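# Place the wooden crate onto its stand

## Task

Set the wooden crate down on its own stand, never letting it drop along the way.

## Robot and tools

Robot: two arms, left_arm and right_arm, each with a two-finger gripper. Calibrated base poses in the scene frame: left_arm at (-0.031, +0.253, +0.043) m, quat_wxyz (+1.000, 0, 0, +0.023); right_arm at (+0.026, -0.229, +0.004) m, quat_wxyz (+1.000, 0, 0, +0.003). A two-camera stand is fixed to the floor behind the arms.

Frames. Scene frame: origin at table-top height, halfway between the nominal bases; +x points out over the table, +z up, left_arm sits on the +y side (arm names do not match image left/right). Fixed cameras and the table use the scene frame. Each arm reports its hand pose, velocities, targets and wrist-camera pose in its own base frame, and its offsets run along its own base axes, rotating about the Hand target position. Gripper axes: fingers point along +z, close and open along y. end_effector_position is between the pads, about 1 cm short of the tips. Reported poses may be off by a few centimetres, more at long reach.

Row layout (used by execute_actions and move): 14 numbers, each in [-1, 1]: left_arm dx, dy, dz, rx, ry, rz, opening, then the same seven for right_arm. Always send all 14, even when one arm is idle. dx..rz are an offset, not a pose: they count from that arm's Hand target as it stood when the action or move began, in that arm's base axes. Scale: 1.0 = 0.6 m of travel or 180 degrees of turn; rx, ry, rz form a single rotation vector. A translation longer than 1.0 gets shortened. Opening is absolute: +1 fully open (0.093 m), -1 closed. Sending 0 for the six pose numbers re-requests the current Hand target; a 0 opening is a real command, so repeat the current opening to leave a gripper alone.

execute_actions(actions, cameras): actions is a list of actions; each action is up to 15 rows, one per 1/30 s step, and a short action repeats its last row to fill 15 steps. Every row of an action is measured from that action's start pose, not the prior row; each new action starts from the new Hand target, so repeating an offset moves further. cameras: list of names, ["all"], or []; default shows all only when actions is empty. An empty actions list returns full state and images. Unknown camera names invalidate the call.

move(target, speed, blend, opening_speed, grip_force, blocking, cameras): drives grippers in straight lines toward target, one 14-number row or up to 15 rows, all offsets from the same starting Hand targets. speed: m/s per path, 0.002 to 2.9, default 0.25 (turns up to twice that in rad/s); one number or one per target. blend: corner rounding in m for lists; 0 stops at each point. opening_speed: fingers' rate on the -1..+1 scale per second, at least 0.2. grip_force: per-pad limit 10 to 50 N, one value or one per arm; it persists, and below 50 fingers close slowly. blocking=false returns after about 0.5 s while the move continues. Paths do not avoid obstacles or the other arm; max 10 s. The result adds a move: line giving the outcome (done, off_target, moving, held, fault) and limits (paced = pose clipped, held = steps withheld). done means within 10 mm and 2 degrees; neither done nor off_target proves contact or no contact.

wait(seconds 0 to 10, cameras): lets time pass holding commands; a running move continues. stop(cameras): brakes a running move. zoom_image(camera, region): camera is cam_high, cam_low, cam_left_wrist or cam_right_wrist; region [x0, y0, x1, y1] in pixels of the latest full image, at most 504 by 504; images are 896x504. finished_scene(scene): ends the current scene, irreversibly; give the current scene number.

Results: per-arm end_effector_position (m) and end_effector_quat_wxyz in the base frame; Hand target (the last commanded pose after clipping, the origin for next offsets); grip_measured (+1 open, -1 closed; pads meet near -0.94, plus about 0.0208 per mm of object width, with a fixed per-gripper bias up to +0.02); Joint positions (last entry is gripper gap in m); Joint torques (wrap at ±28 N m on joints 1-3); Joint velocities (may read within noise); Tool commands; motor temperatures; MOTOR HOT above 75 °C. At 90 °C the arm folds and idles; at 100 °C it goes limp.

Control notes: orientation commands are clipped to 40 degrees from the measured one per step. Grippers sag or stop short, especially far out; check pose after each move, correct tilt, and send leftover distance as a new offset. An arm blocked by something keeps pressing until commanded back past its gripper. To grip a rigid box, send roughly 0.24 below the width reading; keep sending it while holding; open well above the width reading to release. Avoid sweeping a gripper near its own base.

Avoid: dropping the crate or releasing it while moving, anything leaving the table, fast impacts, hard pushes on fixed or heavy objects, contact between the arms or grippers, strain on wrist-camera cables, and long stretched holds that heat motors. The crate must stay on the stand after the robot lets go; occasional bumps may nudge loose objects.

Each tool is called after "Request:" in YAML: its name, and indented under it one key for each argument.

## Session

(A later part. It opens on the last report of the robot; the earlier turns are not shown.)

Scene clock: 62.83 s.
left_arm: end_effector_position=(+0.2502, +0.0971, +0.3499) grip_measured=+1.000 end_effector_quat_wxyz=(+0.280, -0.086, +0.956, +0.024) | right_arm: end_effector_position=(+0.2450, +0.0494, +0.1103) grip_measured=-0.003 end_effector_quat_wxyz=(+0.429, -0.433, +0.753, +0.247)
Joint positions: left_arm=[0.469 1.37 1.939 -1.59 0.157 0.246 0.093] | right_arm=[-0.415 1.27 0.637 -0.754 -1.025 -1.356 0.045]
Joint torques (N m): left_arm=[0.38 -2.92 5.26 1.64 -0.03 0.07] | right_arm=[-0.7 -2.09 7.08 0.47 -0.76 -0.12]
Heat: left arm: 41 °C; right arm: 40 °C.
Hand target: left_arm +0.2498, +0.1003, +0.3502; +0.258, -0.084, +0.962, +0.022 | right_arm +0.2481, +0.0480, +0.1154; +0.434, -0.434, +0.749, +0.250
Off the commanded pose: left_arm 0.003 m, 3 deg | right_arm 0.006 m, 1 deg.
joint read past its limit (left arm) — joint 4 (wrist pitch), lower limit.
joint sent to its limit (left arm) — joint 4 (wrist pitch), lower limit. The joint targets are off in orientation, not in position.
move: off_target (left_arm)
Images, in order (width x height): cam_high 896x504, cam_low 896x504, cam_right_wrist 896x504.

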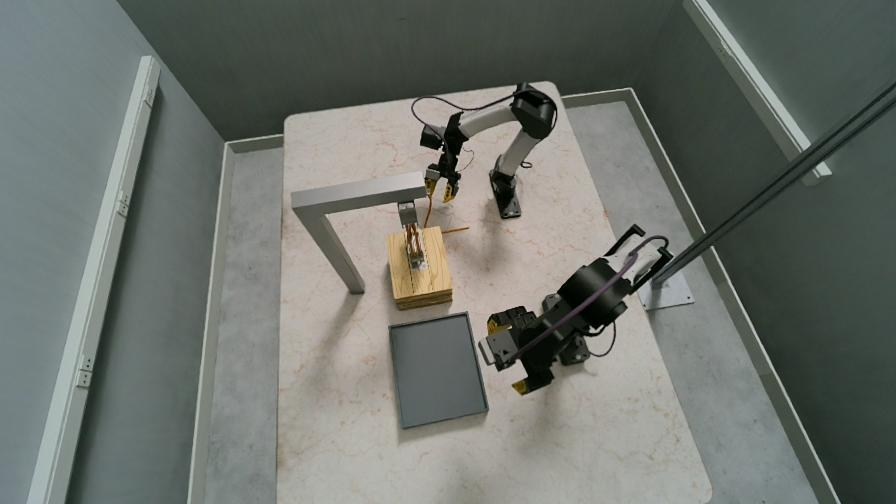

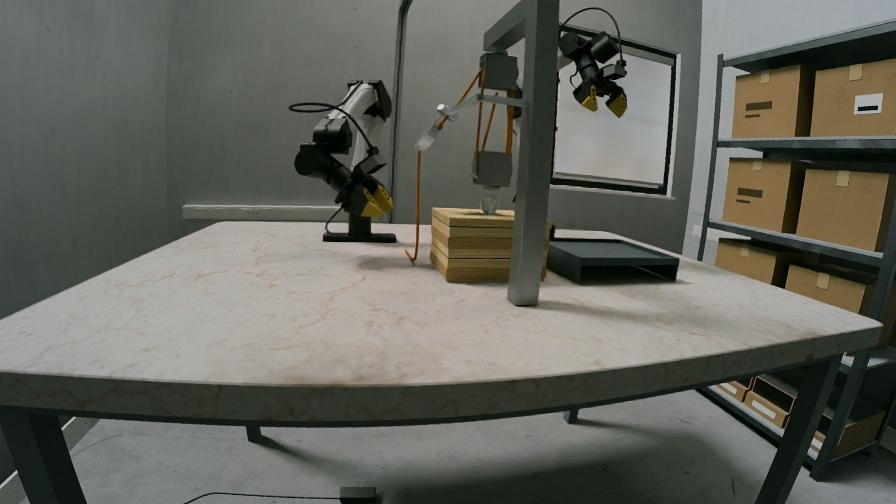

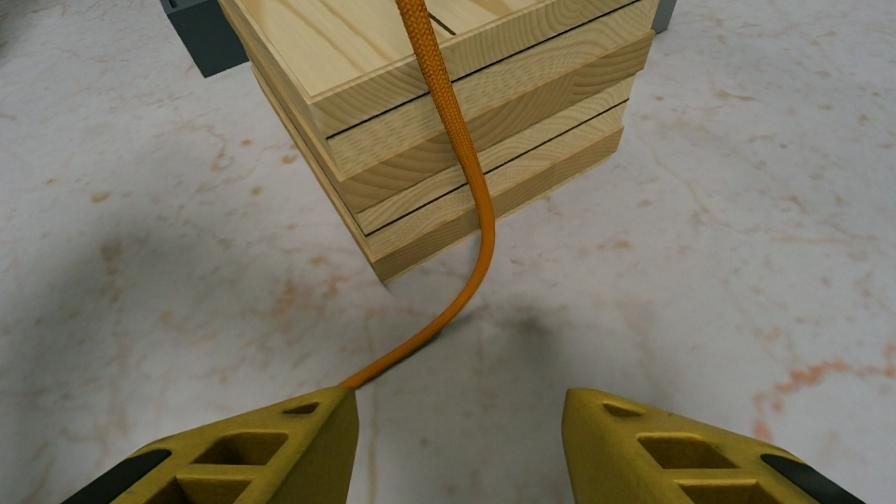

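Request:
move:
  target: [0,0,0,0,0,0,1, 0.05,0.09,-0.06,0,0,0,0]
  speed: 0.12
  cameras: ["cam_high","cam_low","cam_right_wrist"]

Request:
zoom_image:
  camera: "cam_low"
  region: [340, 80, 500, 280]

Request:
zoom_image:
  camera: "cam_high"
  region: [380, 140, 540, 280]

Scene clock: 65.87 s.
left_arm: end_effector_position=(+0.2502, +0.0971, +0.3499) grip_measured=+1.000 end_effector_quat_wxyz=(+0.280, -0.086, +0.956, +0.024) | right_arm: end_effector_position=(+0.2782, +0.1005, +0.0840) grip_measured=-0.003 end_effector_quat_wxyz=(+0.437, -0.433, +0.747, +0.251)
Joint positions: left_arm=[0.469 1.37 1.939 -1.59 0.157 0.246 0.093] | right_arm=[-0.128 1.325 0.49 -0.136 -0.931 -0.87 0.045]
Joint torques (N m): left_arm=[0.43 -2.92 5.14 1.65 -0.03 0.09] | right_arm=[0.49 -2.59 4.72 1.48 -0.37 0.05]
Heat: left arm: 41 °C; right arm: 40 °C.
Hand target: left_arm +0.2498, +0.1003, +0.3502; +0.258, -0.084, +0.962, +0.022 | right_arm +0.2781, +0.1019, +0.0793; +0.434, -0.433, +0.749, +0.250
Off the commanded pose: left_arm 0.003 m, 3 deg | right_arm 0.005 m, 0 deg.
joint read past its limit (left arm) — joint 4 (wrist pitch), lower limit.
joint sent to its limit (left arm) — joint 4 (wrist pitch), lower limit. The joint targets are off in orientation, not in position.
move: off_target (left_arm)
Images, in order (width x height): cam_high 896x504, cam_low 896x504, cam_right_wrist 896x504.

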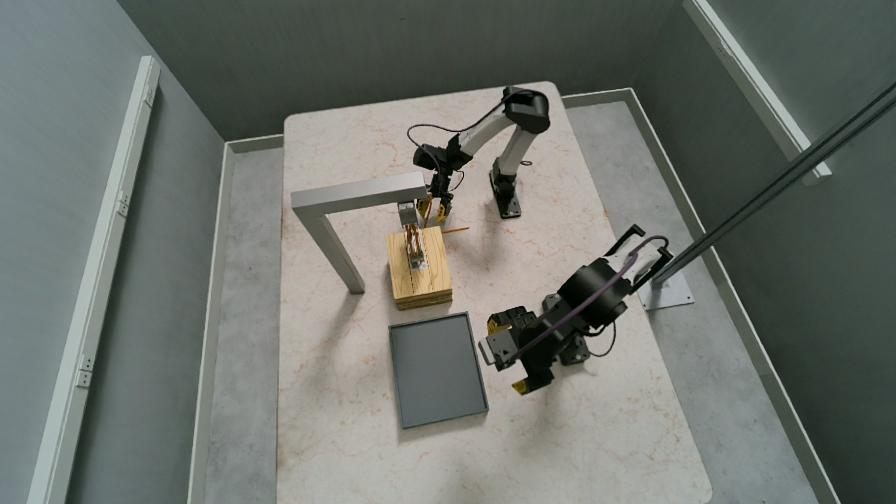

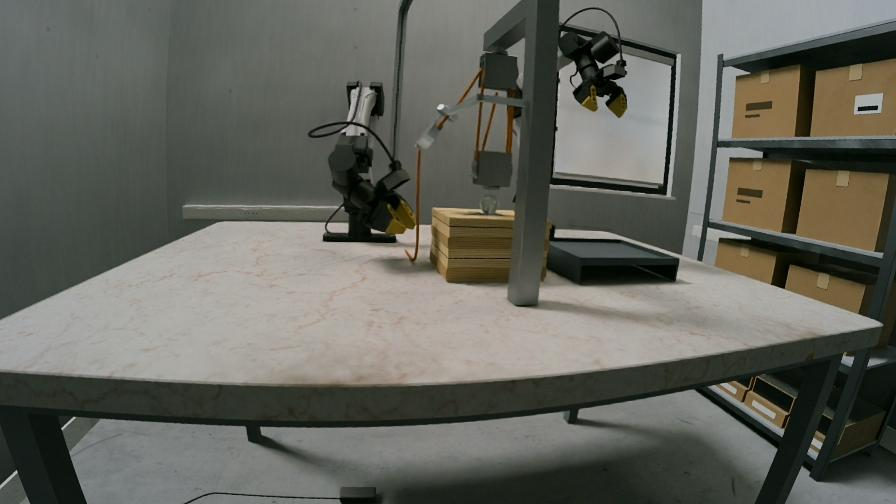

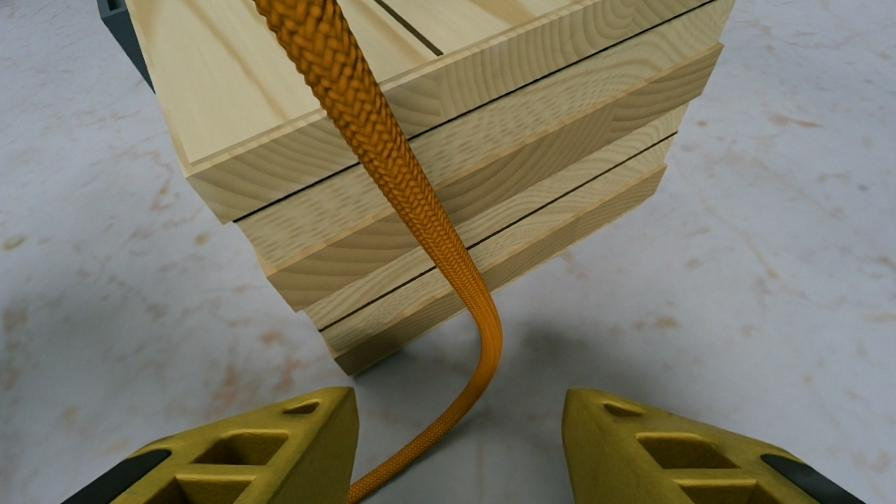

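Scaled by 2.520 from the camera's 896x504 image, which has a finer 1280x720 frame.

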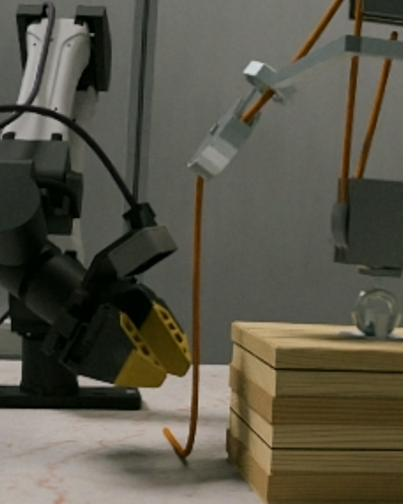

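Scaled by 3.150 from the camera's 896x504 image, which has a finer 1280x720 frame.

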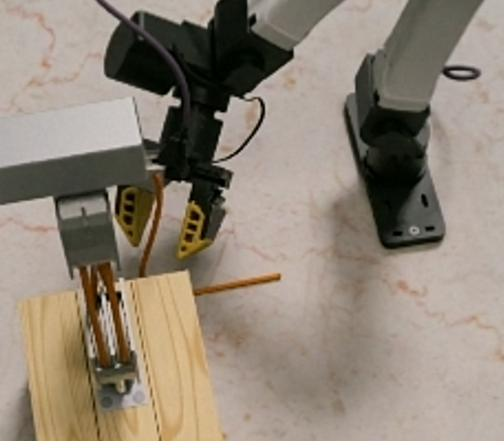

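Request:
move:
  target: [0,0,0,0,0,0,1, 0.022,0.042,-0.002,0,0,0,0]
  speed: 0.08
  cameras: ["cam_high","cam_low","cam_right_wrist"]

Request:
zoom_image:
  camera: "cam_low"
  region: [340, 80, 500, 280]

Request:
zoom_image:
  camera: "cam_high"
  region: [380, 140, 540, 280]

Scene clock: 70.23 s.
left_arm: end_effector_position=(+0.2502, +0.0971, +0.3499) grip_measured=+1.000 end_effector_quat_wxyz=(+0.280, -0.086, +0.956, +0.024) | right_arm: end_effector_position=(+0.2912, +0.1265, +0.0831) grip_measured=-0.003 end_effector_quat_wxyz=(+0.437, -0.435, +0.746, +0.251)
Joint positions: left_arm=[0.469 1.37 1.939 -1.59 0.157 0.246 0.093] | right_arm=[-0.003 1.369 0.49 0.027 -0.857 -0.718 0.045]
Joint torques (N m): left_arm=[0.38 -2.92 5.19 1.62 -0.04 0.08] | right_arm=[0.28 -2.85 4.75 1.67 -0.3 0.04]
Heat: left arm: 41 °C; right arm: 40 °C.
Hand target: left_arm +0.2498, +0.1003, +0.3502; +0.258, -0.084, +0.962, +0.022 | right_arm +0.2913, +0.1272, +0.0781; +0.434, -0.433, +0.749, +0.250
Off the commanded pose: left_arm 0.003 m, 3 deg | right_arm 0.005 m, 1 deg.
joint read past its limit (left arm) — joint 4 (wrist pitch), lower limit.
joint sent to its limit (left arm) — joint 4 (wrist pitch), lower limit. The joint targets are off in orientation, not in position.
move: off_target (left_arm)
Images, in order (width x height): cam_high 896x504, cam_low 896x504, cam_right_wrist 896x504.

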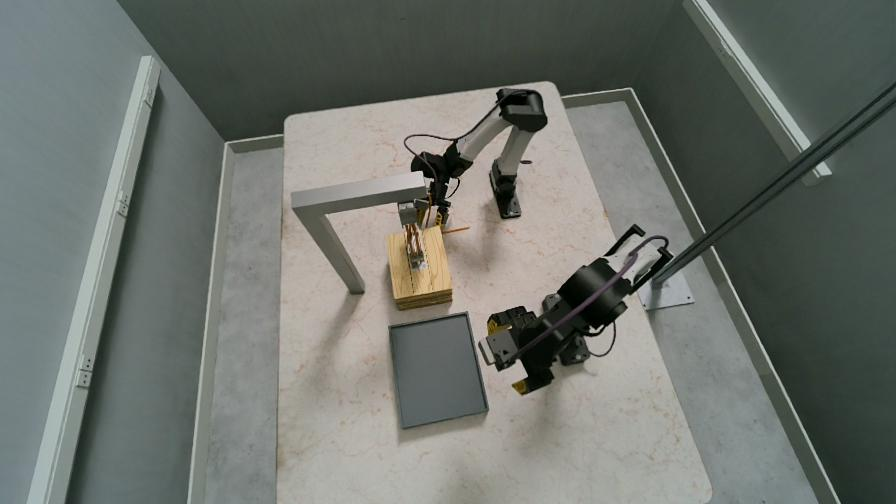

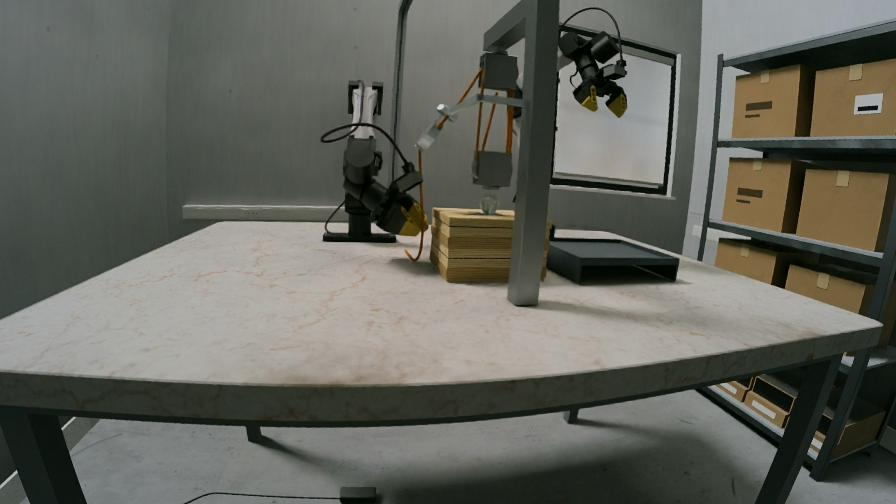

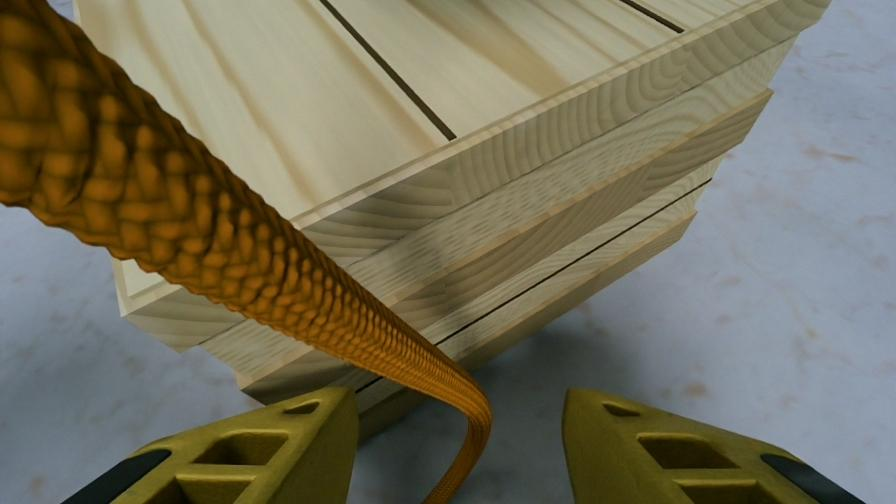

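Scaled by 2.520 from the camera's 896x504 image, which has a finer 1280x720 frame.

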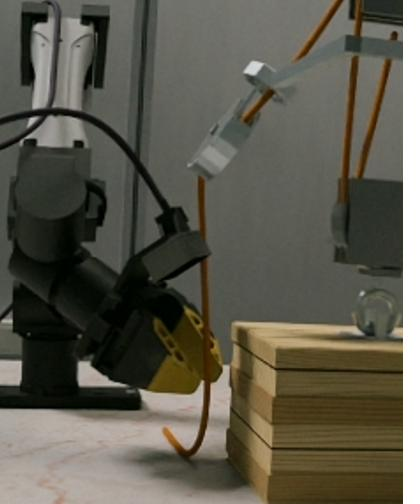

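Scaled by 3.150 from the camera's 896x504 image, which has a finer 1280x720 frame.

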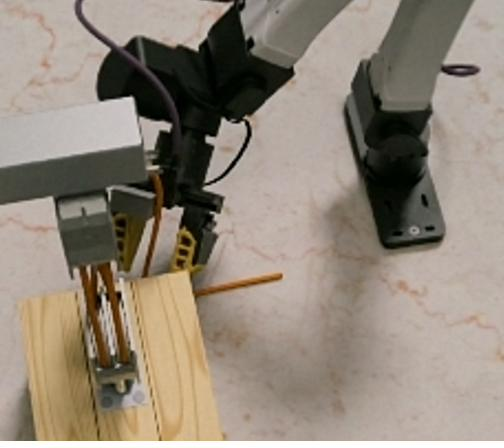

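Request:
move:
  target: [0,0,0,0,0,0,1, 0,0,0,0,0,0,-1]
  opening_speed: 0.8
  cameras: ["cam_low","cam_right_wrist"]

Request:
zoom_image:
  camera: "cam_low"
  region: [340, 80, 500, 280]

Scene clock: 72.97 s.
left_arm: end_effector_position=(+0.2502, +0.0971, +0.3499) grip_measured=+1.000 end_effector_quat_wxyz=(+0.280, -0.086, +0.956, +0.024) | right_arm: end_effector_position=(+0.2913, +0.1264, +0.0832) grip_measured=-0.956 end_effector_quat_wxyz=(+0.437, -0.435, +0.747, +0.251)
Joint positions: left_arm=[0.469 1.37 1.939 -1.59 0.157 0.246 0.093] | right_arm=[-0.003 1.369 0.49 0.027 -0.857 -0.717 0]
Joint torques (N m): left_arm=[0.44 -2.89 5.23 1.64 -0.06 0.09] | right_arm=[0.28 -2.85 4.74 1.66 -0.3 0.04]
Heat: left arm: 41 °C; right arm: 40 °C.
Hand target: left_arm +0.2498, +0.1003, +0.3502; +0.258, -0.084, +0.962, +0.022 | right_arm +0.2913, +0.1272, +0.0781; +0.434, -0.433, +0.749, +0.250
Off the commanded pose: left_arm 0.003 m, 3 deg | right_arm 0.005 m, 1 deg.
joint read past its limit (left arm) — joint 4 (wrist pitch), lower limit.
joint sent to its limit (left arm) — joint 4 (wrist pitch), lower limit. The joint targets are off in orientation, not in position.
move: off_target (left_arm)
Images, in order (width x height): cam_low 896x504, cam_right_wrist 896x504.

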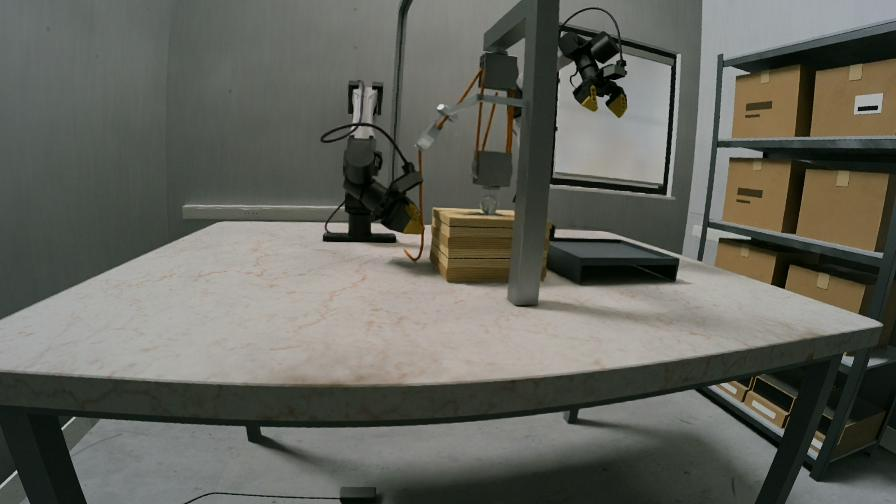

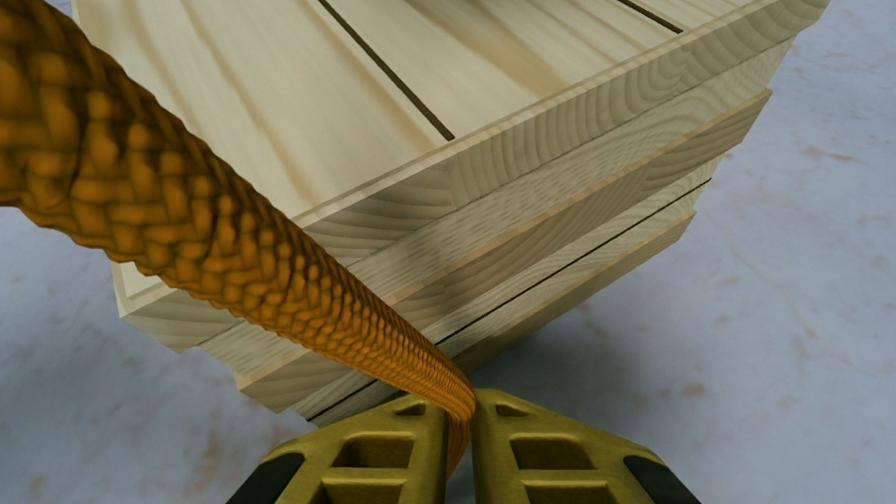

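Scaled by 2.520 from the camera's 896x504 image, which has a finer 1280x720 frame.

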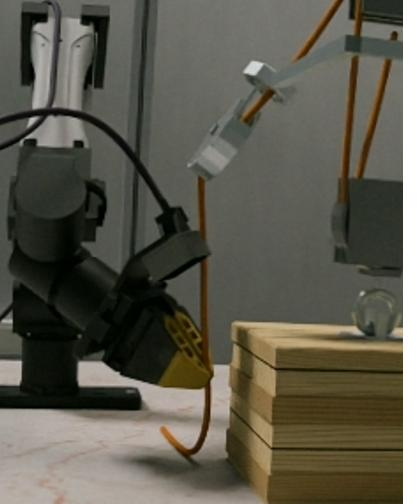

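Request:
move:
  target:
    - [0,0,0,0,0,0,1, 0,0,0,0,0,0,-0.4]
    - [0,0,0,0,0,0,1, 0.006,0.014,0.008,0,0,0,-0.4]
    - [0,0,0,0,0,0,1, 0.006,0.014,0.008,0,0,0,-1]
  opening_speed: 1
  speed: 0.06
  cameras: ["cam_low","cam_right_wrist"]

Request:
zoom_image:
  camera: "cam_low"
  region: [340, 80, 500, 280]

Scene clock: 77.23 s.
left_arm: end_effector_position=(+0.2502, +0.0971, +0.3499) grip_measured=+1.000 end_effector_quat_wxyz=(+0.280, -0.086, +0.956, +0.024) | right_arm: end_effector_position=(+0.2908, +0.1344, +0.0827) grip_measured=-0.955 end_effector_quat_wxyz=(+0.431, -0.432, +0.750, +0.254)
Joint positions: left_arm=[0.469 1.37 1.939 -1.59 0.157 0.246 0.093] | right_arm=[0.034 1.369 0.49 0.042 -0.832 -0.675 0]
Joint torques (N m): left_arm=[0.42 -2.91 5.16 1.64 -0.03 0.09] | right_arm=[0.38 -3.02 5.96 1.69 -0.28 0.04]
Heat: left arm: 41 °C; right arm: 40 °C.
Hand target: left_arm +0.2498, +0.1003, +0.3502; +0.258, -0.084, +0.962, +0.022 | right_arm +0.2949, +0.1355, +0.0829; +0.434, -0.433, +0.749, +0.250
Off the commanded pose: left_arm 0.003 m, 3 deg | right_arm 0.004 m, 1 deg.
joint read past its limit (left arm) — joint 4 (wrist pitch), lower limit.
joint sent to its limit (left arm) — joint 4 (wrist pitch), lower limit. The joint targets are off in orientation, not in position.
move: off_target (left_arm)
Images, in order (width x height): cam_low 896x504, cam_right_wrist 896x504.

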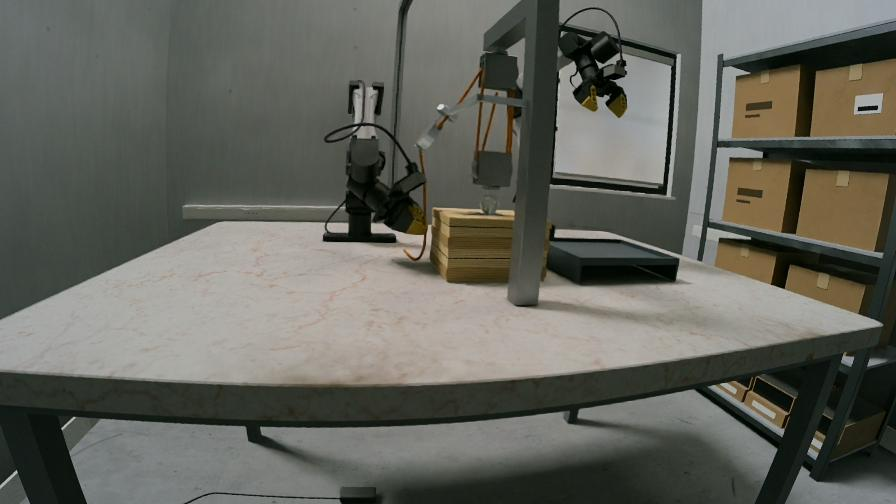

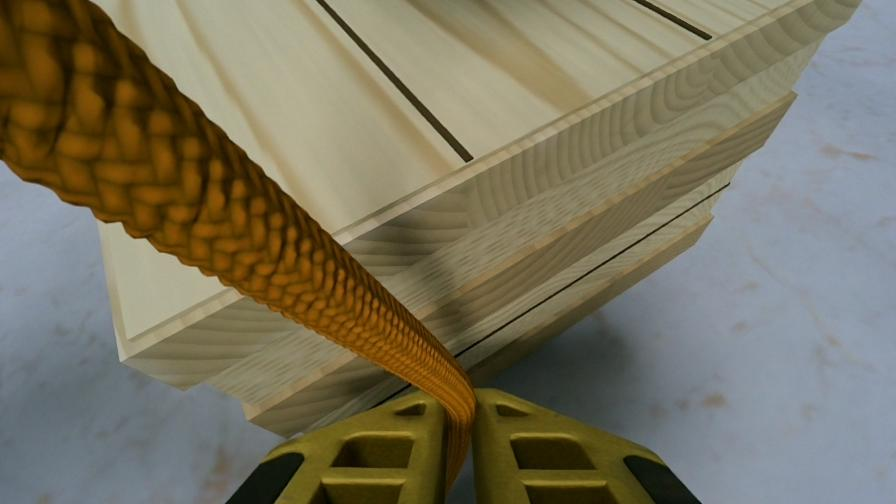

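Scaled by 2.520 from the camera's 896x504 image, which has a finer 1280x720 frame.

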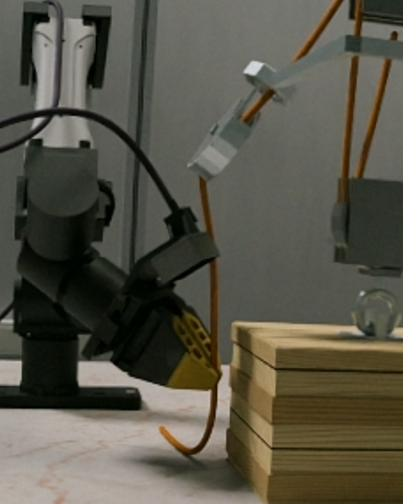

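Request:
move:
  target:
    - [0,0,0,0,0,0,1, 0,0,0,0,0,0,-0.4]
    - [0,0,0,0,0,0,1, 0,-0.006,0,0.096,-0.056,0,-0.4]
    - [0,0,0,0,0,0,1, 0.01,0.01,0,0.096,-0.056,0,-0.4]
  opening_speed: 1
  speed: 0.08
  cameras: ["cam_low","cam_right_wrist"]

Request:
zoom_image:
  camera: "cam_low"
  region: [340, 80, 500, 280]

Scene clock: 84.47 s.
left_arm: end_effector_position=(+0.2502, +0.0971, +0.3499) grip_measured=+1.000 end_effector_quat_wxyz=(+0.280, -0.086, +0.956, +0.024) | right_arm: end_effector_position=(+0.2962, +0.1409, +0.0824) grip_measured=-0.403 end_effector_quat_wxyz=(+0.553, -0.384, +0.664, +0.325)
Joint positions: left_arm=[0.469 1.37 1.939 -1.59 0.157 0.246 0.093] | right_arm=[-0.016 1.716 0.258 1.1 -1.044 -0.305 0.026]
Joint torques (N m): left_arm=[0.38 -2.85 5.12 1.64 -0.05 0.06] | right_arm=[0.27 -3.54 4.15 1.96 -0.07 0.03]
Heat: left arm: 41 °C; right arm: 39 °C.
Hand target: left_arm +0.2498, +0.1003, +0.3502; +0.258, -0.084, +0.962, +0.022 | right_arm +0.3009, +0.1415, +0.0828; +0.557, -0.384, +0.663, +0.321
Off the commanded pose: left_arm 0.003 m, 3 deg | right_arm 0.005 m, 1 deg.
joint read past its limit (left arm) — joint 4 (wrist pitch), lower limit.
joint sent to its limit (left arm) — joint 4 (wrist pitch), lower limit. The joint targets are off in orientation, not in position.
move: off_target (left_arm)
Images, in order (width x height): cam_low 896x504, cam_right_wrist 896x504.

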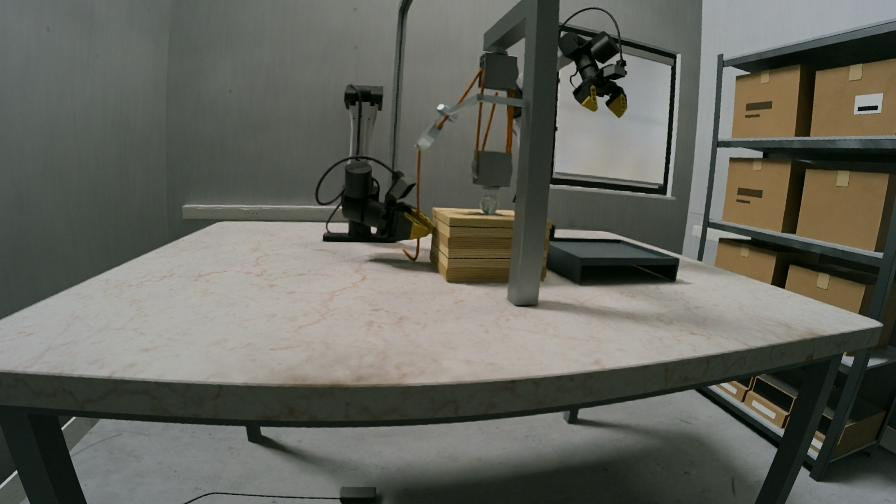

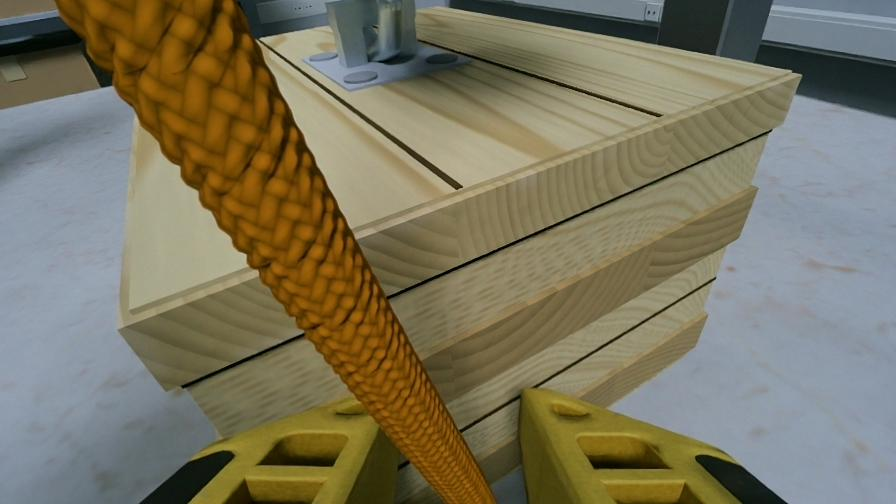

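Scaled by 2.520 from the camera's 896x504 image, which has a finer 1280x720 frame.

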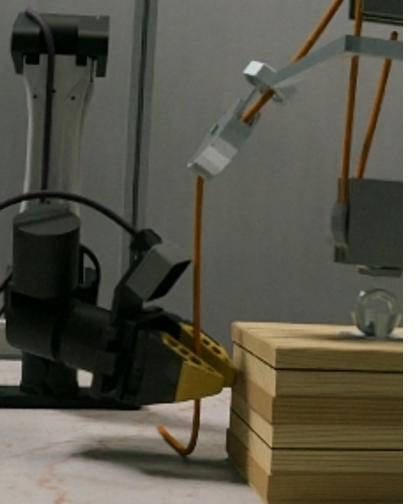

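Request:
move:
  target:
    - [0,0,0,0,0,0,1, 0,0,0,0,0,0,-1]
    - [0,0,0,0,0,0,1, -0.03,-0.1,0.02,0,0,0,-1]
  opening_speed: 1
  speed: 0.08
  cameras: ["cam_low","cam_right_wrist"]

Request:
zoom_image:
  camera: "cam_low"
  region: [340, 80, 500, 280]

Scene clock: 91.10 s.
left_arm: end_effector_position=(+0.2502, +0.0971, +0.3499) grip_measured=+1.000 end_effector_quat_wxyz=(+0.280, -0.086, +0.956, +0.024) | right_arm: end_effector_position=(+0.2794, +0.0838, +0.0868) grip_measured=-0.957 end_effector_quat_wxyz=(+0.549, -0.375, +0.671, +0.329)
Joint positions: left_arm=[0.469 1.37 1.939 -1.59 0.157 0.246 0.093] | right_arm=[-0.295 1.547 0.3 0.562 -1.281 -0.635 0]
Joint torques (N m): left_arm=[0.49 -3.02 5.16 1.63 -0.05 0.09] | right_arm=[-0.69 -5.87 5.34 1.27 -0.52 -0.13]
Heat: left arm: 40 °C; right arm: 39 °C.
Hand target: left_arm +0.2498, +0.1003, +0.3502; +0.258, -0.084, +0.962, +0.022 | right_arm +0.2829, +0.0816, +0.0949; +0.557, -0.384, +0.663, +0.321
Off the commanded pose: left_arm 0.003 m, 3 deg | right_arm 0.009 m, 2 deg.
joint read past its limit (left arm) — joint 4 (wrist pitch), lower limit.
joint sent to its limit (left arm) — joint 4 (wrist pitch), lower limit. The joint targets are off in orientation, not in position.
move: off_target (left_arm)
Images, in order (width x height): cam_low 896x504, cam_right_wrist 896x504.

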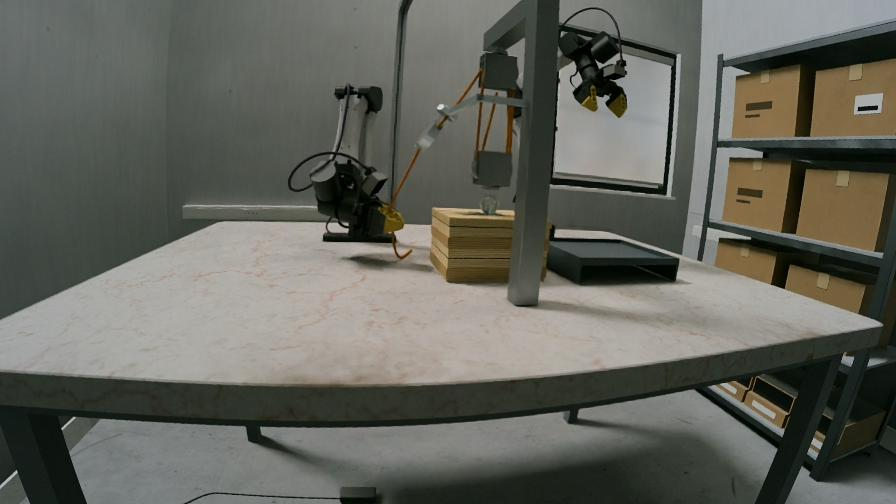

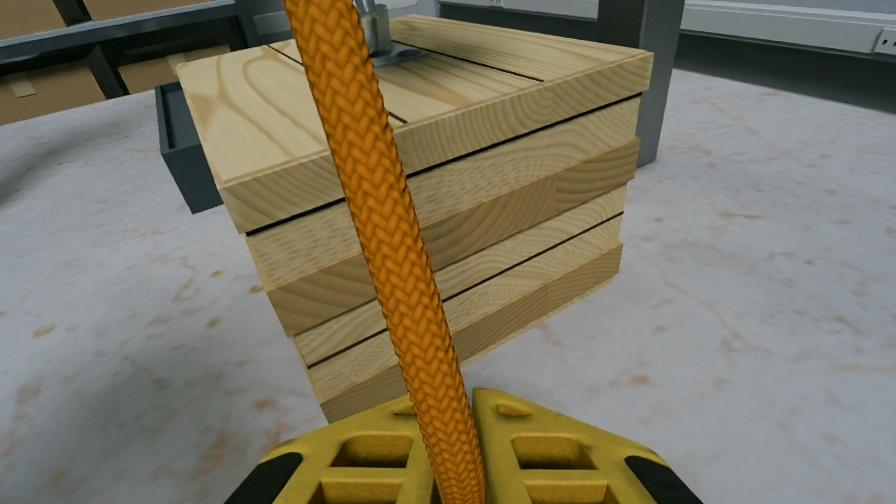

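Scaled by 2.520 from the camera's 896x504 image, which has a finer 1280x720 frame.

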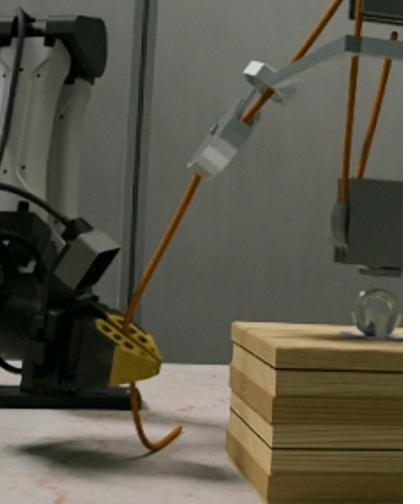

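Request:
move:
  target: [0,0,0,0,0,0,1, -0.013,-0.219,0.025,0,0,-0.222,-1]
  speed: 0.1
  cameras: ["cam_low","cam_right_wrist"]

Request:
zoom_image:
  camera: "cam_low"
  region: [300, 20, 620, 300]

Scene clock: 97.20 s.
left_arm: end_effector_position=(+0.2502, +0.0971, +0.3499) grip_measured=+1.000 end_effector_quat_wxyz=(+0.280, -0.086, +0.956, +0.024) | right_arm: end_effector_position=(+0.2670, -0.0184, +0.1396) grip_measured=-0.957 end_effector_quat_wxyz=(+0.666, -0.235, +0.695, +0.138)
Joint positions: left_arm=[0.469 1.37 1.939 -1.59 0.157 0.246 0.093] | right_arm=[-0.702 1.187 0.098 0.863 -1.225 -0.334 0]
Joint torques (N m): left_arm=[0.35 -2.91 5.16 1.64 -0.04 0.07] | right_arm=[-4.36 -0.5 2.82 0.8 1.53 0.17]
Heat: left arm: 40 °C; right arm: 39 °C.
Hand target: left_arm +0.2498, +0.1003, +0.3502; +0.258, -0.084, +0.962, +0.022 | right_arm +0.2750, -0.0498, +0.1099; +0.634, -0.134, +0.754, +0.111
Off the commanded pose: left_arm 0.003 m, 3 deg | right_arm 0.044 m, 14 deg.
joint read past its limit (left arm) — joint 4 (wrist pitch), lower limit.
joint sent to its limit (left arm) — joint 4 (wrist pitch), lower limit. The joint targets are off in orientation, not in position.
move: off_target (left_arm, right_arm)
Images, in order (width x height): cam_low 896x504, cam_right_wrist 896x504.

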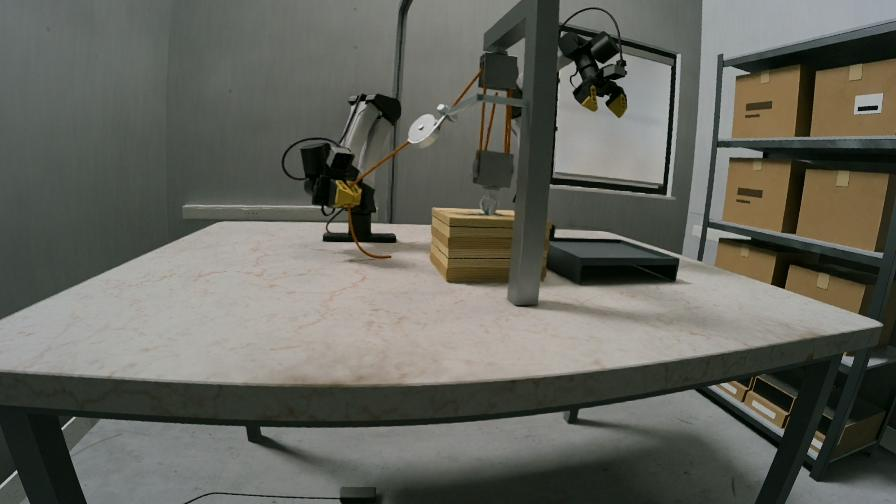

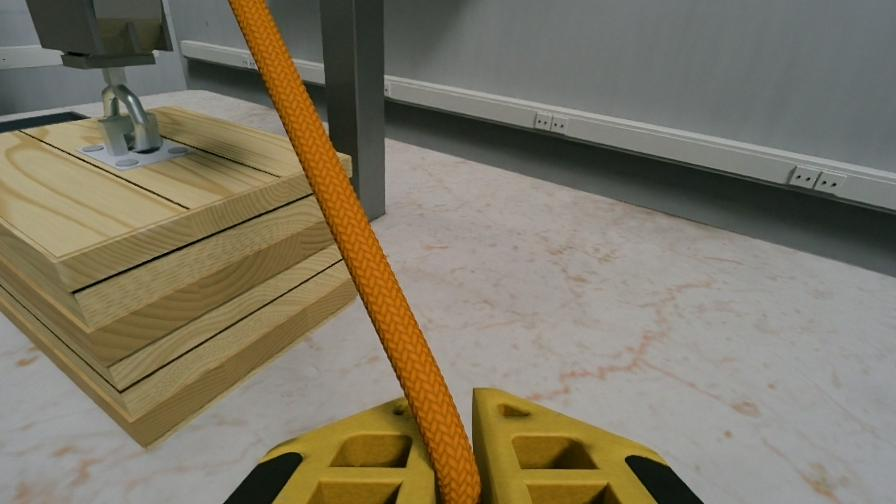

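Scaled by 1.575 from the camera's 896x504 image, which has a finer 1280x720 frame.

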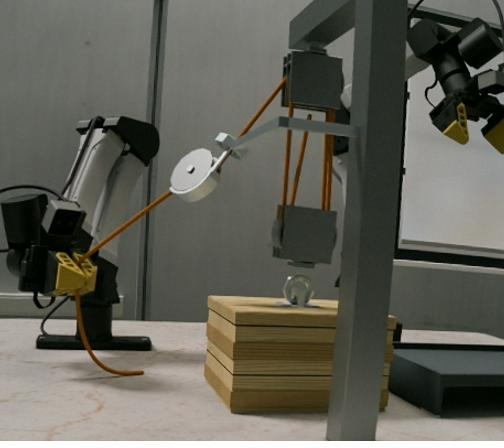

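Request:
move:
  target: [0,0,0,0,0,0,1, -0.03,-0.15,0,0,0,-0.1,-1]
  speed: 0.1
  cameras: ["cam_low","cam_right_wrist"]

Request:
zoom_image:
  camera: "cam_low"
  region: [300, 20, 620, 300]

Scene clock: 101.77 s.
left_arm: end_effector_position=(+0.2502, +0.0971, +0.3499) grip_measured=+1.000 end_effector_quat_wxyz=(+0.280, -0.086, +0.956, +0.024) | right_arm: end_effector_position=(+0.2271, -0.0571, +0.1491) grip_measured=-0.957 end_effector_quat_wxyz=(+0.704, -0.233, +0.666, +0.082)
Joint positions: left_arm=[0.469 1.37 1.939 -1.59 0.157 0.246 0.093] | right_arm=[-1.047 1.4 0.006 1.464 -1.5 -0.151 0]
Joint torques (N m): left_arm=[0.44 -2.93 5.15 1.62 -0.01 0.07] | right_arm=[-9.83 2.43 2.84 -0.24 3.22 0.26]
Heat: left arm: 40 °C; right arm: 38 °C.
Hand target: left_arm +0.2498, +0.1003, +0.3502; +0.258, -0.084, +0.962, +0.022 | right_arm +0.2571, -0.1399, +0.1100; +0.643, -0.015, +0.765, +0.010
Off the commanded pose: left_arm 0.003 m, 3 deg | right_arm 0.096 m, 30 deg.
joint read past its limit (left arm) — joint 4 (wrist pitch), lower limit.
joint sent to its limit (left arm) — joint 4 (wrist pitch), lower limit. The joint targets are off in orientation, not in position.
joint sent to its limit (right arm) — joint 3 (elbow), lower limit, where the elbow is as bent as it goes. The joint targets are off in position and orientation.
move: off_target (left_arm, right_arm)
Images, in order (width x height): cam_low 896x504, cam_right_wrist 896x504.

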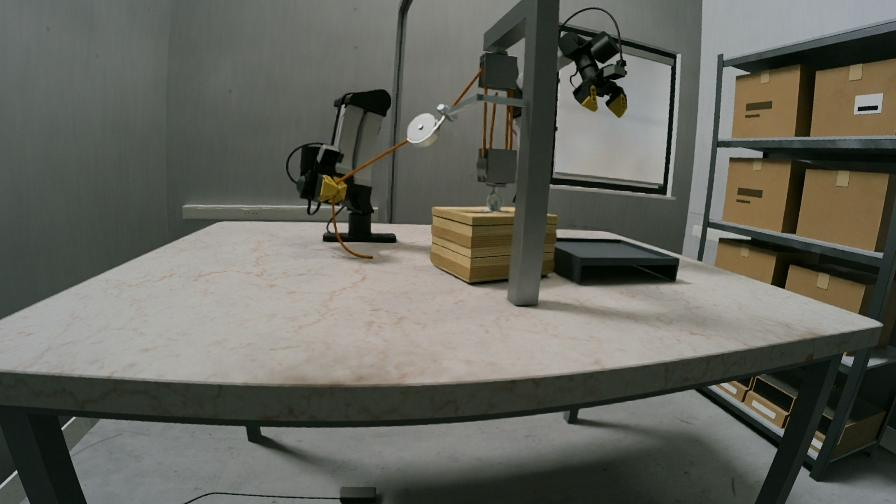

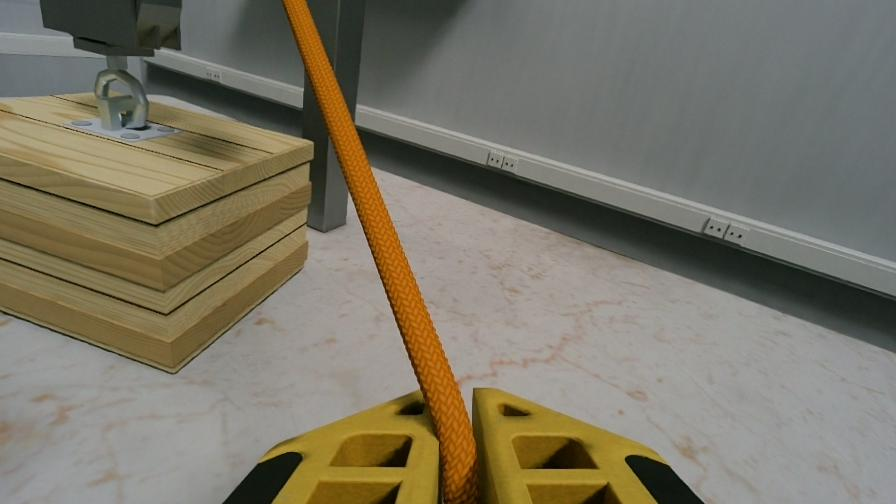

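Scaled by 1.575 from the camera's 896x504 image, which has a finer 1280x720 frame.

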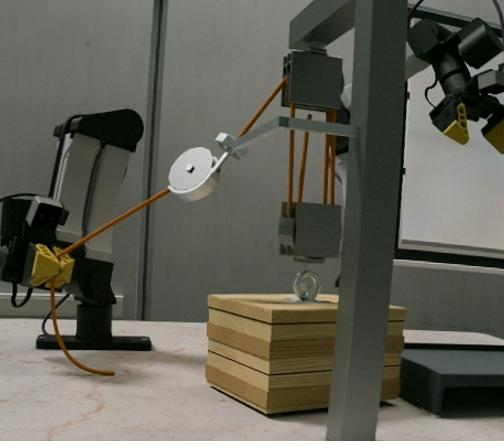

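Request:
move:
  target: [0,0,0,0,0,0,1, 0.09,-0.15,0.017,0,0,-0.055,-1]
  speed: 0.1
  cameras: ["cam_high","cam_low","cam_right_wrist"]

Request:
zoom_image:
  camera: "cam_low"
  region: [300, 20, 620, 300]

Scene clock: 106.03 s.
left_arm: end_effector_position=(+0.2502, +0.0971, +0.3499) grip_measured=+1.000 end_effector_quat_wxyz=(+0.280, -0.086, +0.956, +0.024) | right_arm: end_effector_position=(+0.2703, -0.1153, +0.1477) grip_measured=-0.957 end_effector_quat_wxyz=(+0.704, -0.177, +0.681, +0.100)
Joint positions: left_arm=[0.469 1.37 1.939 -1.59 0.157 0.246 0.093] | right_arm=[-1.003 1.675 0.24 1.495 -1.4 -0.054 0]
Joint torques (N m): left_arm=[0.42 -2.91 5.26 1.62 -0.03 0.08] | right_arm=[-8.47 0.68 6.43 0.36 4.32 0.23]
Motor temperatures (°C): left_arm=[28 32 40 40 26 28 27] | right_arm=[32 32 38 33 35 27 29]
Heat: left arm: 40 °C; right arm: 38 °C.
Hand target: left_arm +0.2498, +0.1003, +0.3502; +0.258, -0.084, +0.962, +0.022 | right_arm +0.3111, -0.2299, +0.1201; +0.642, +0.052, +0.764, -0.045
Off the commanded pose: left_arm 0.003 m, 3 deg | right_arm 0.125 m, 33 deg.
joint read past its limit (left arm) — joint 4 (wrist pitch), lower limit.
joint sent to its limit (left arm) — joint 4 (wrist pitch), lower limit. The joint targets are off in orientation, not in position.
move: off_target (left_arm, right_arm)
Images, in order (width x height): cam_high 896x504, cam_low 896x504, cam_right_wrist 896x504.

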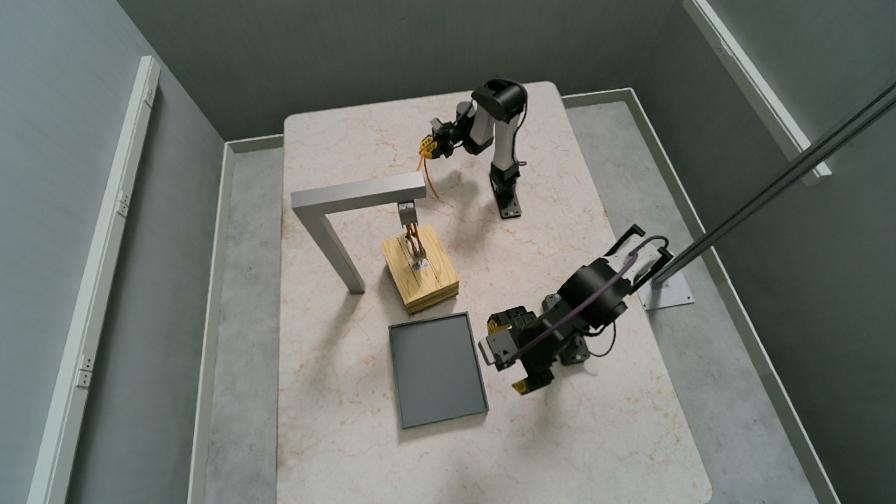

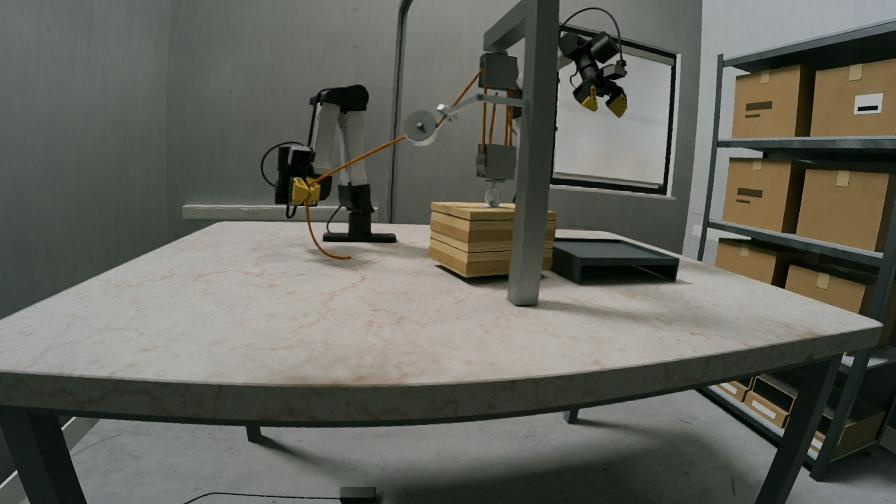

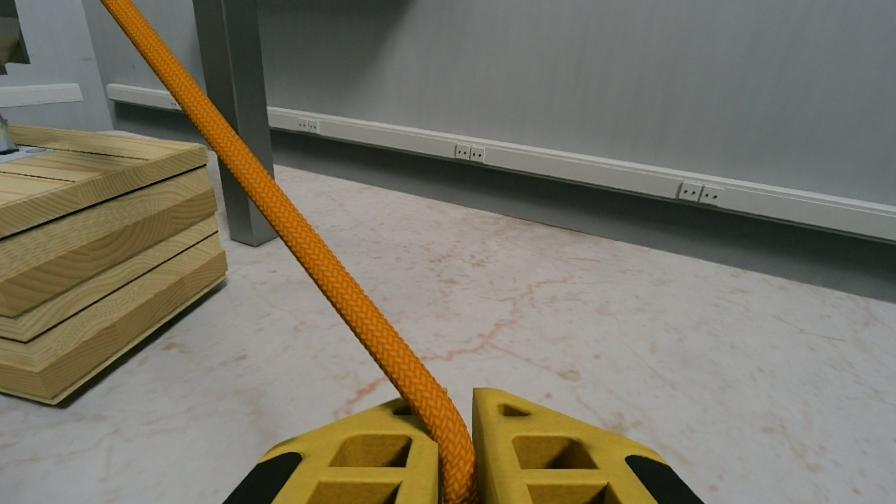

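Scaled by 1.575 from the camera's 896x504 image, which has a finer 1280x720 frame.

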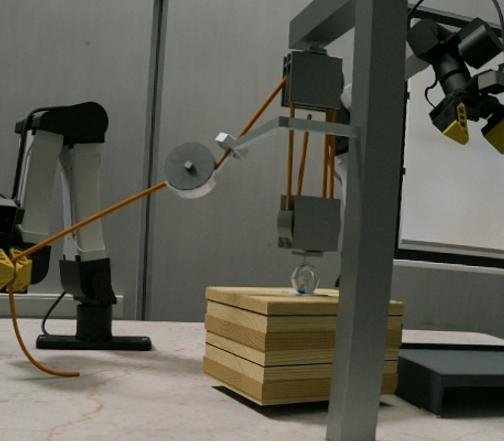

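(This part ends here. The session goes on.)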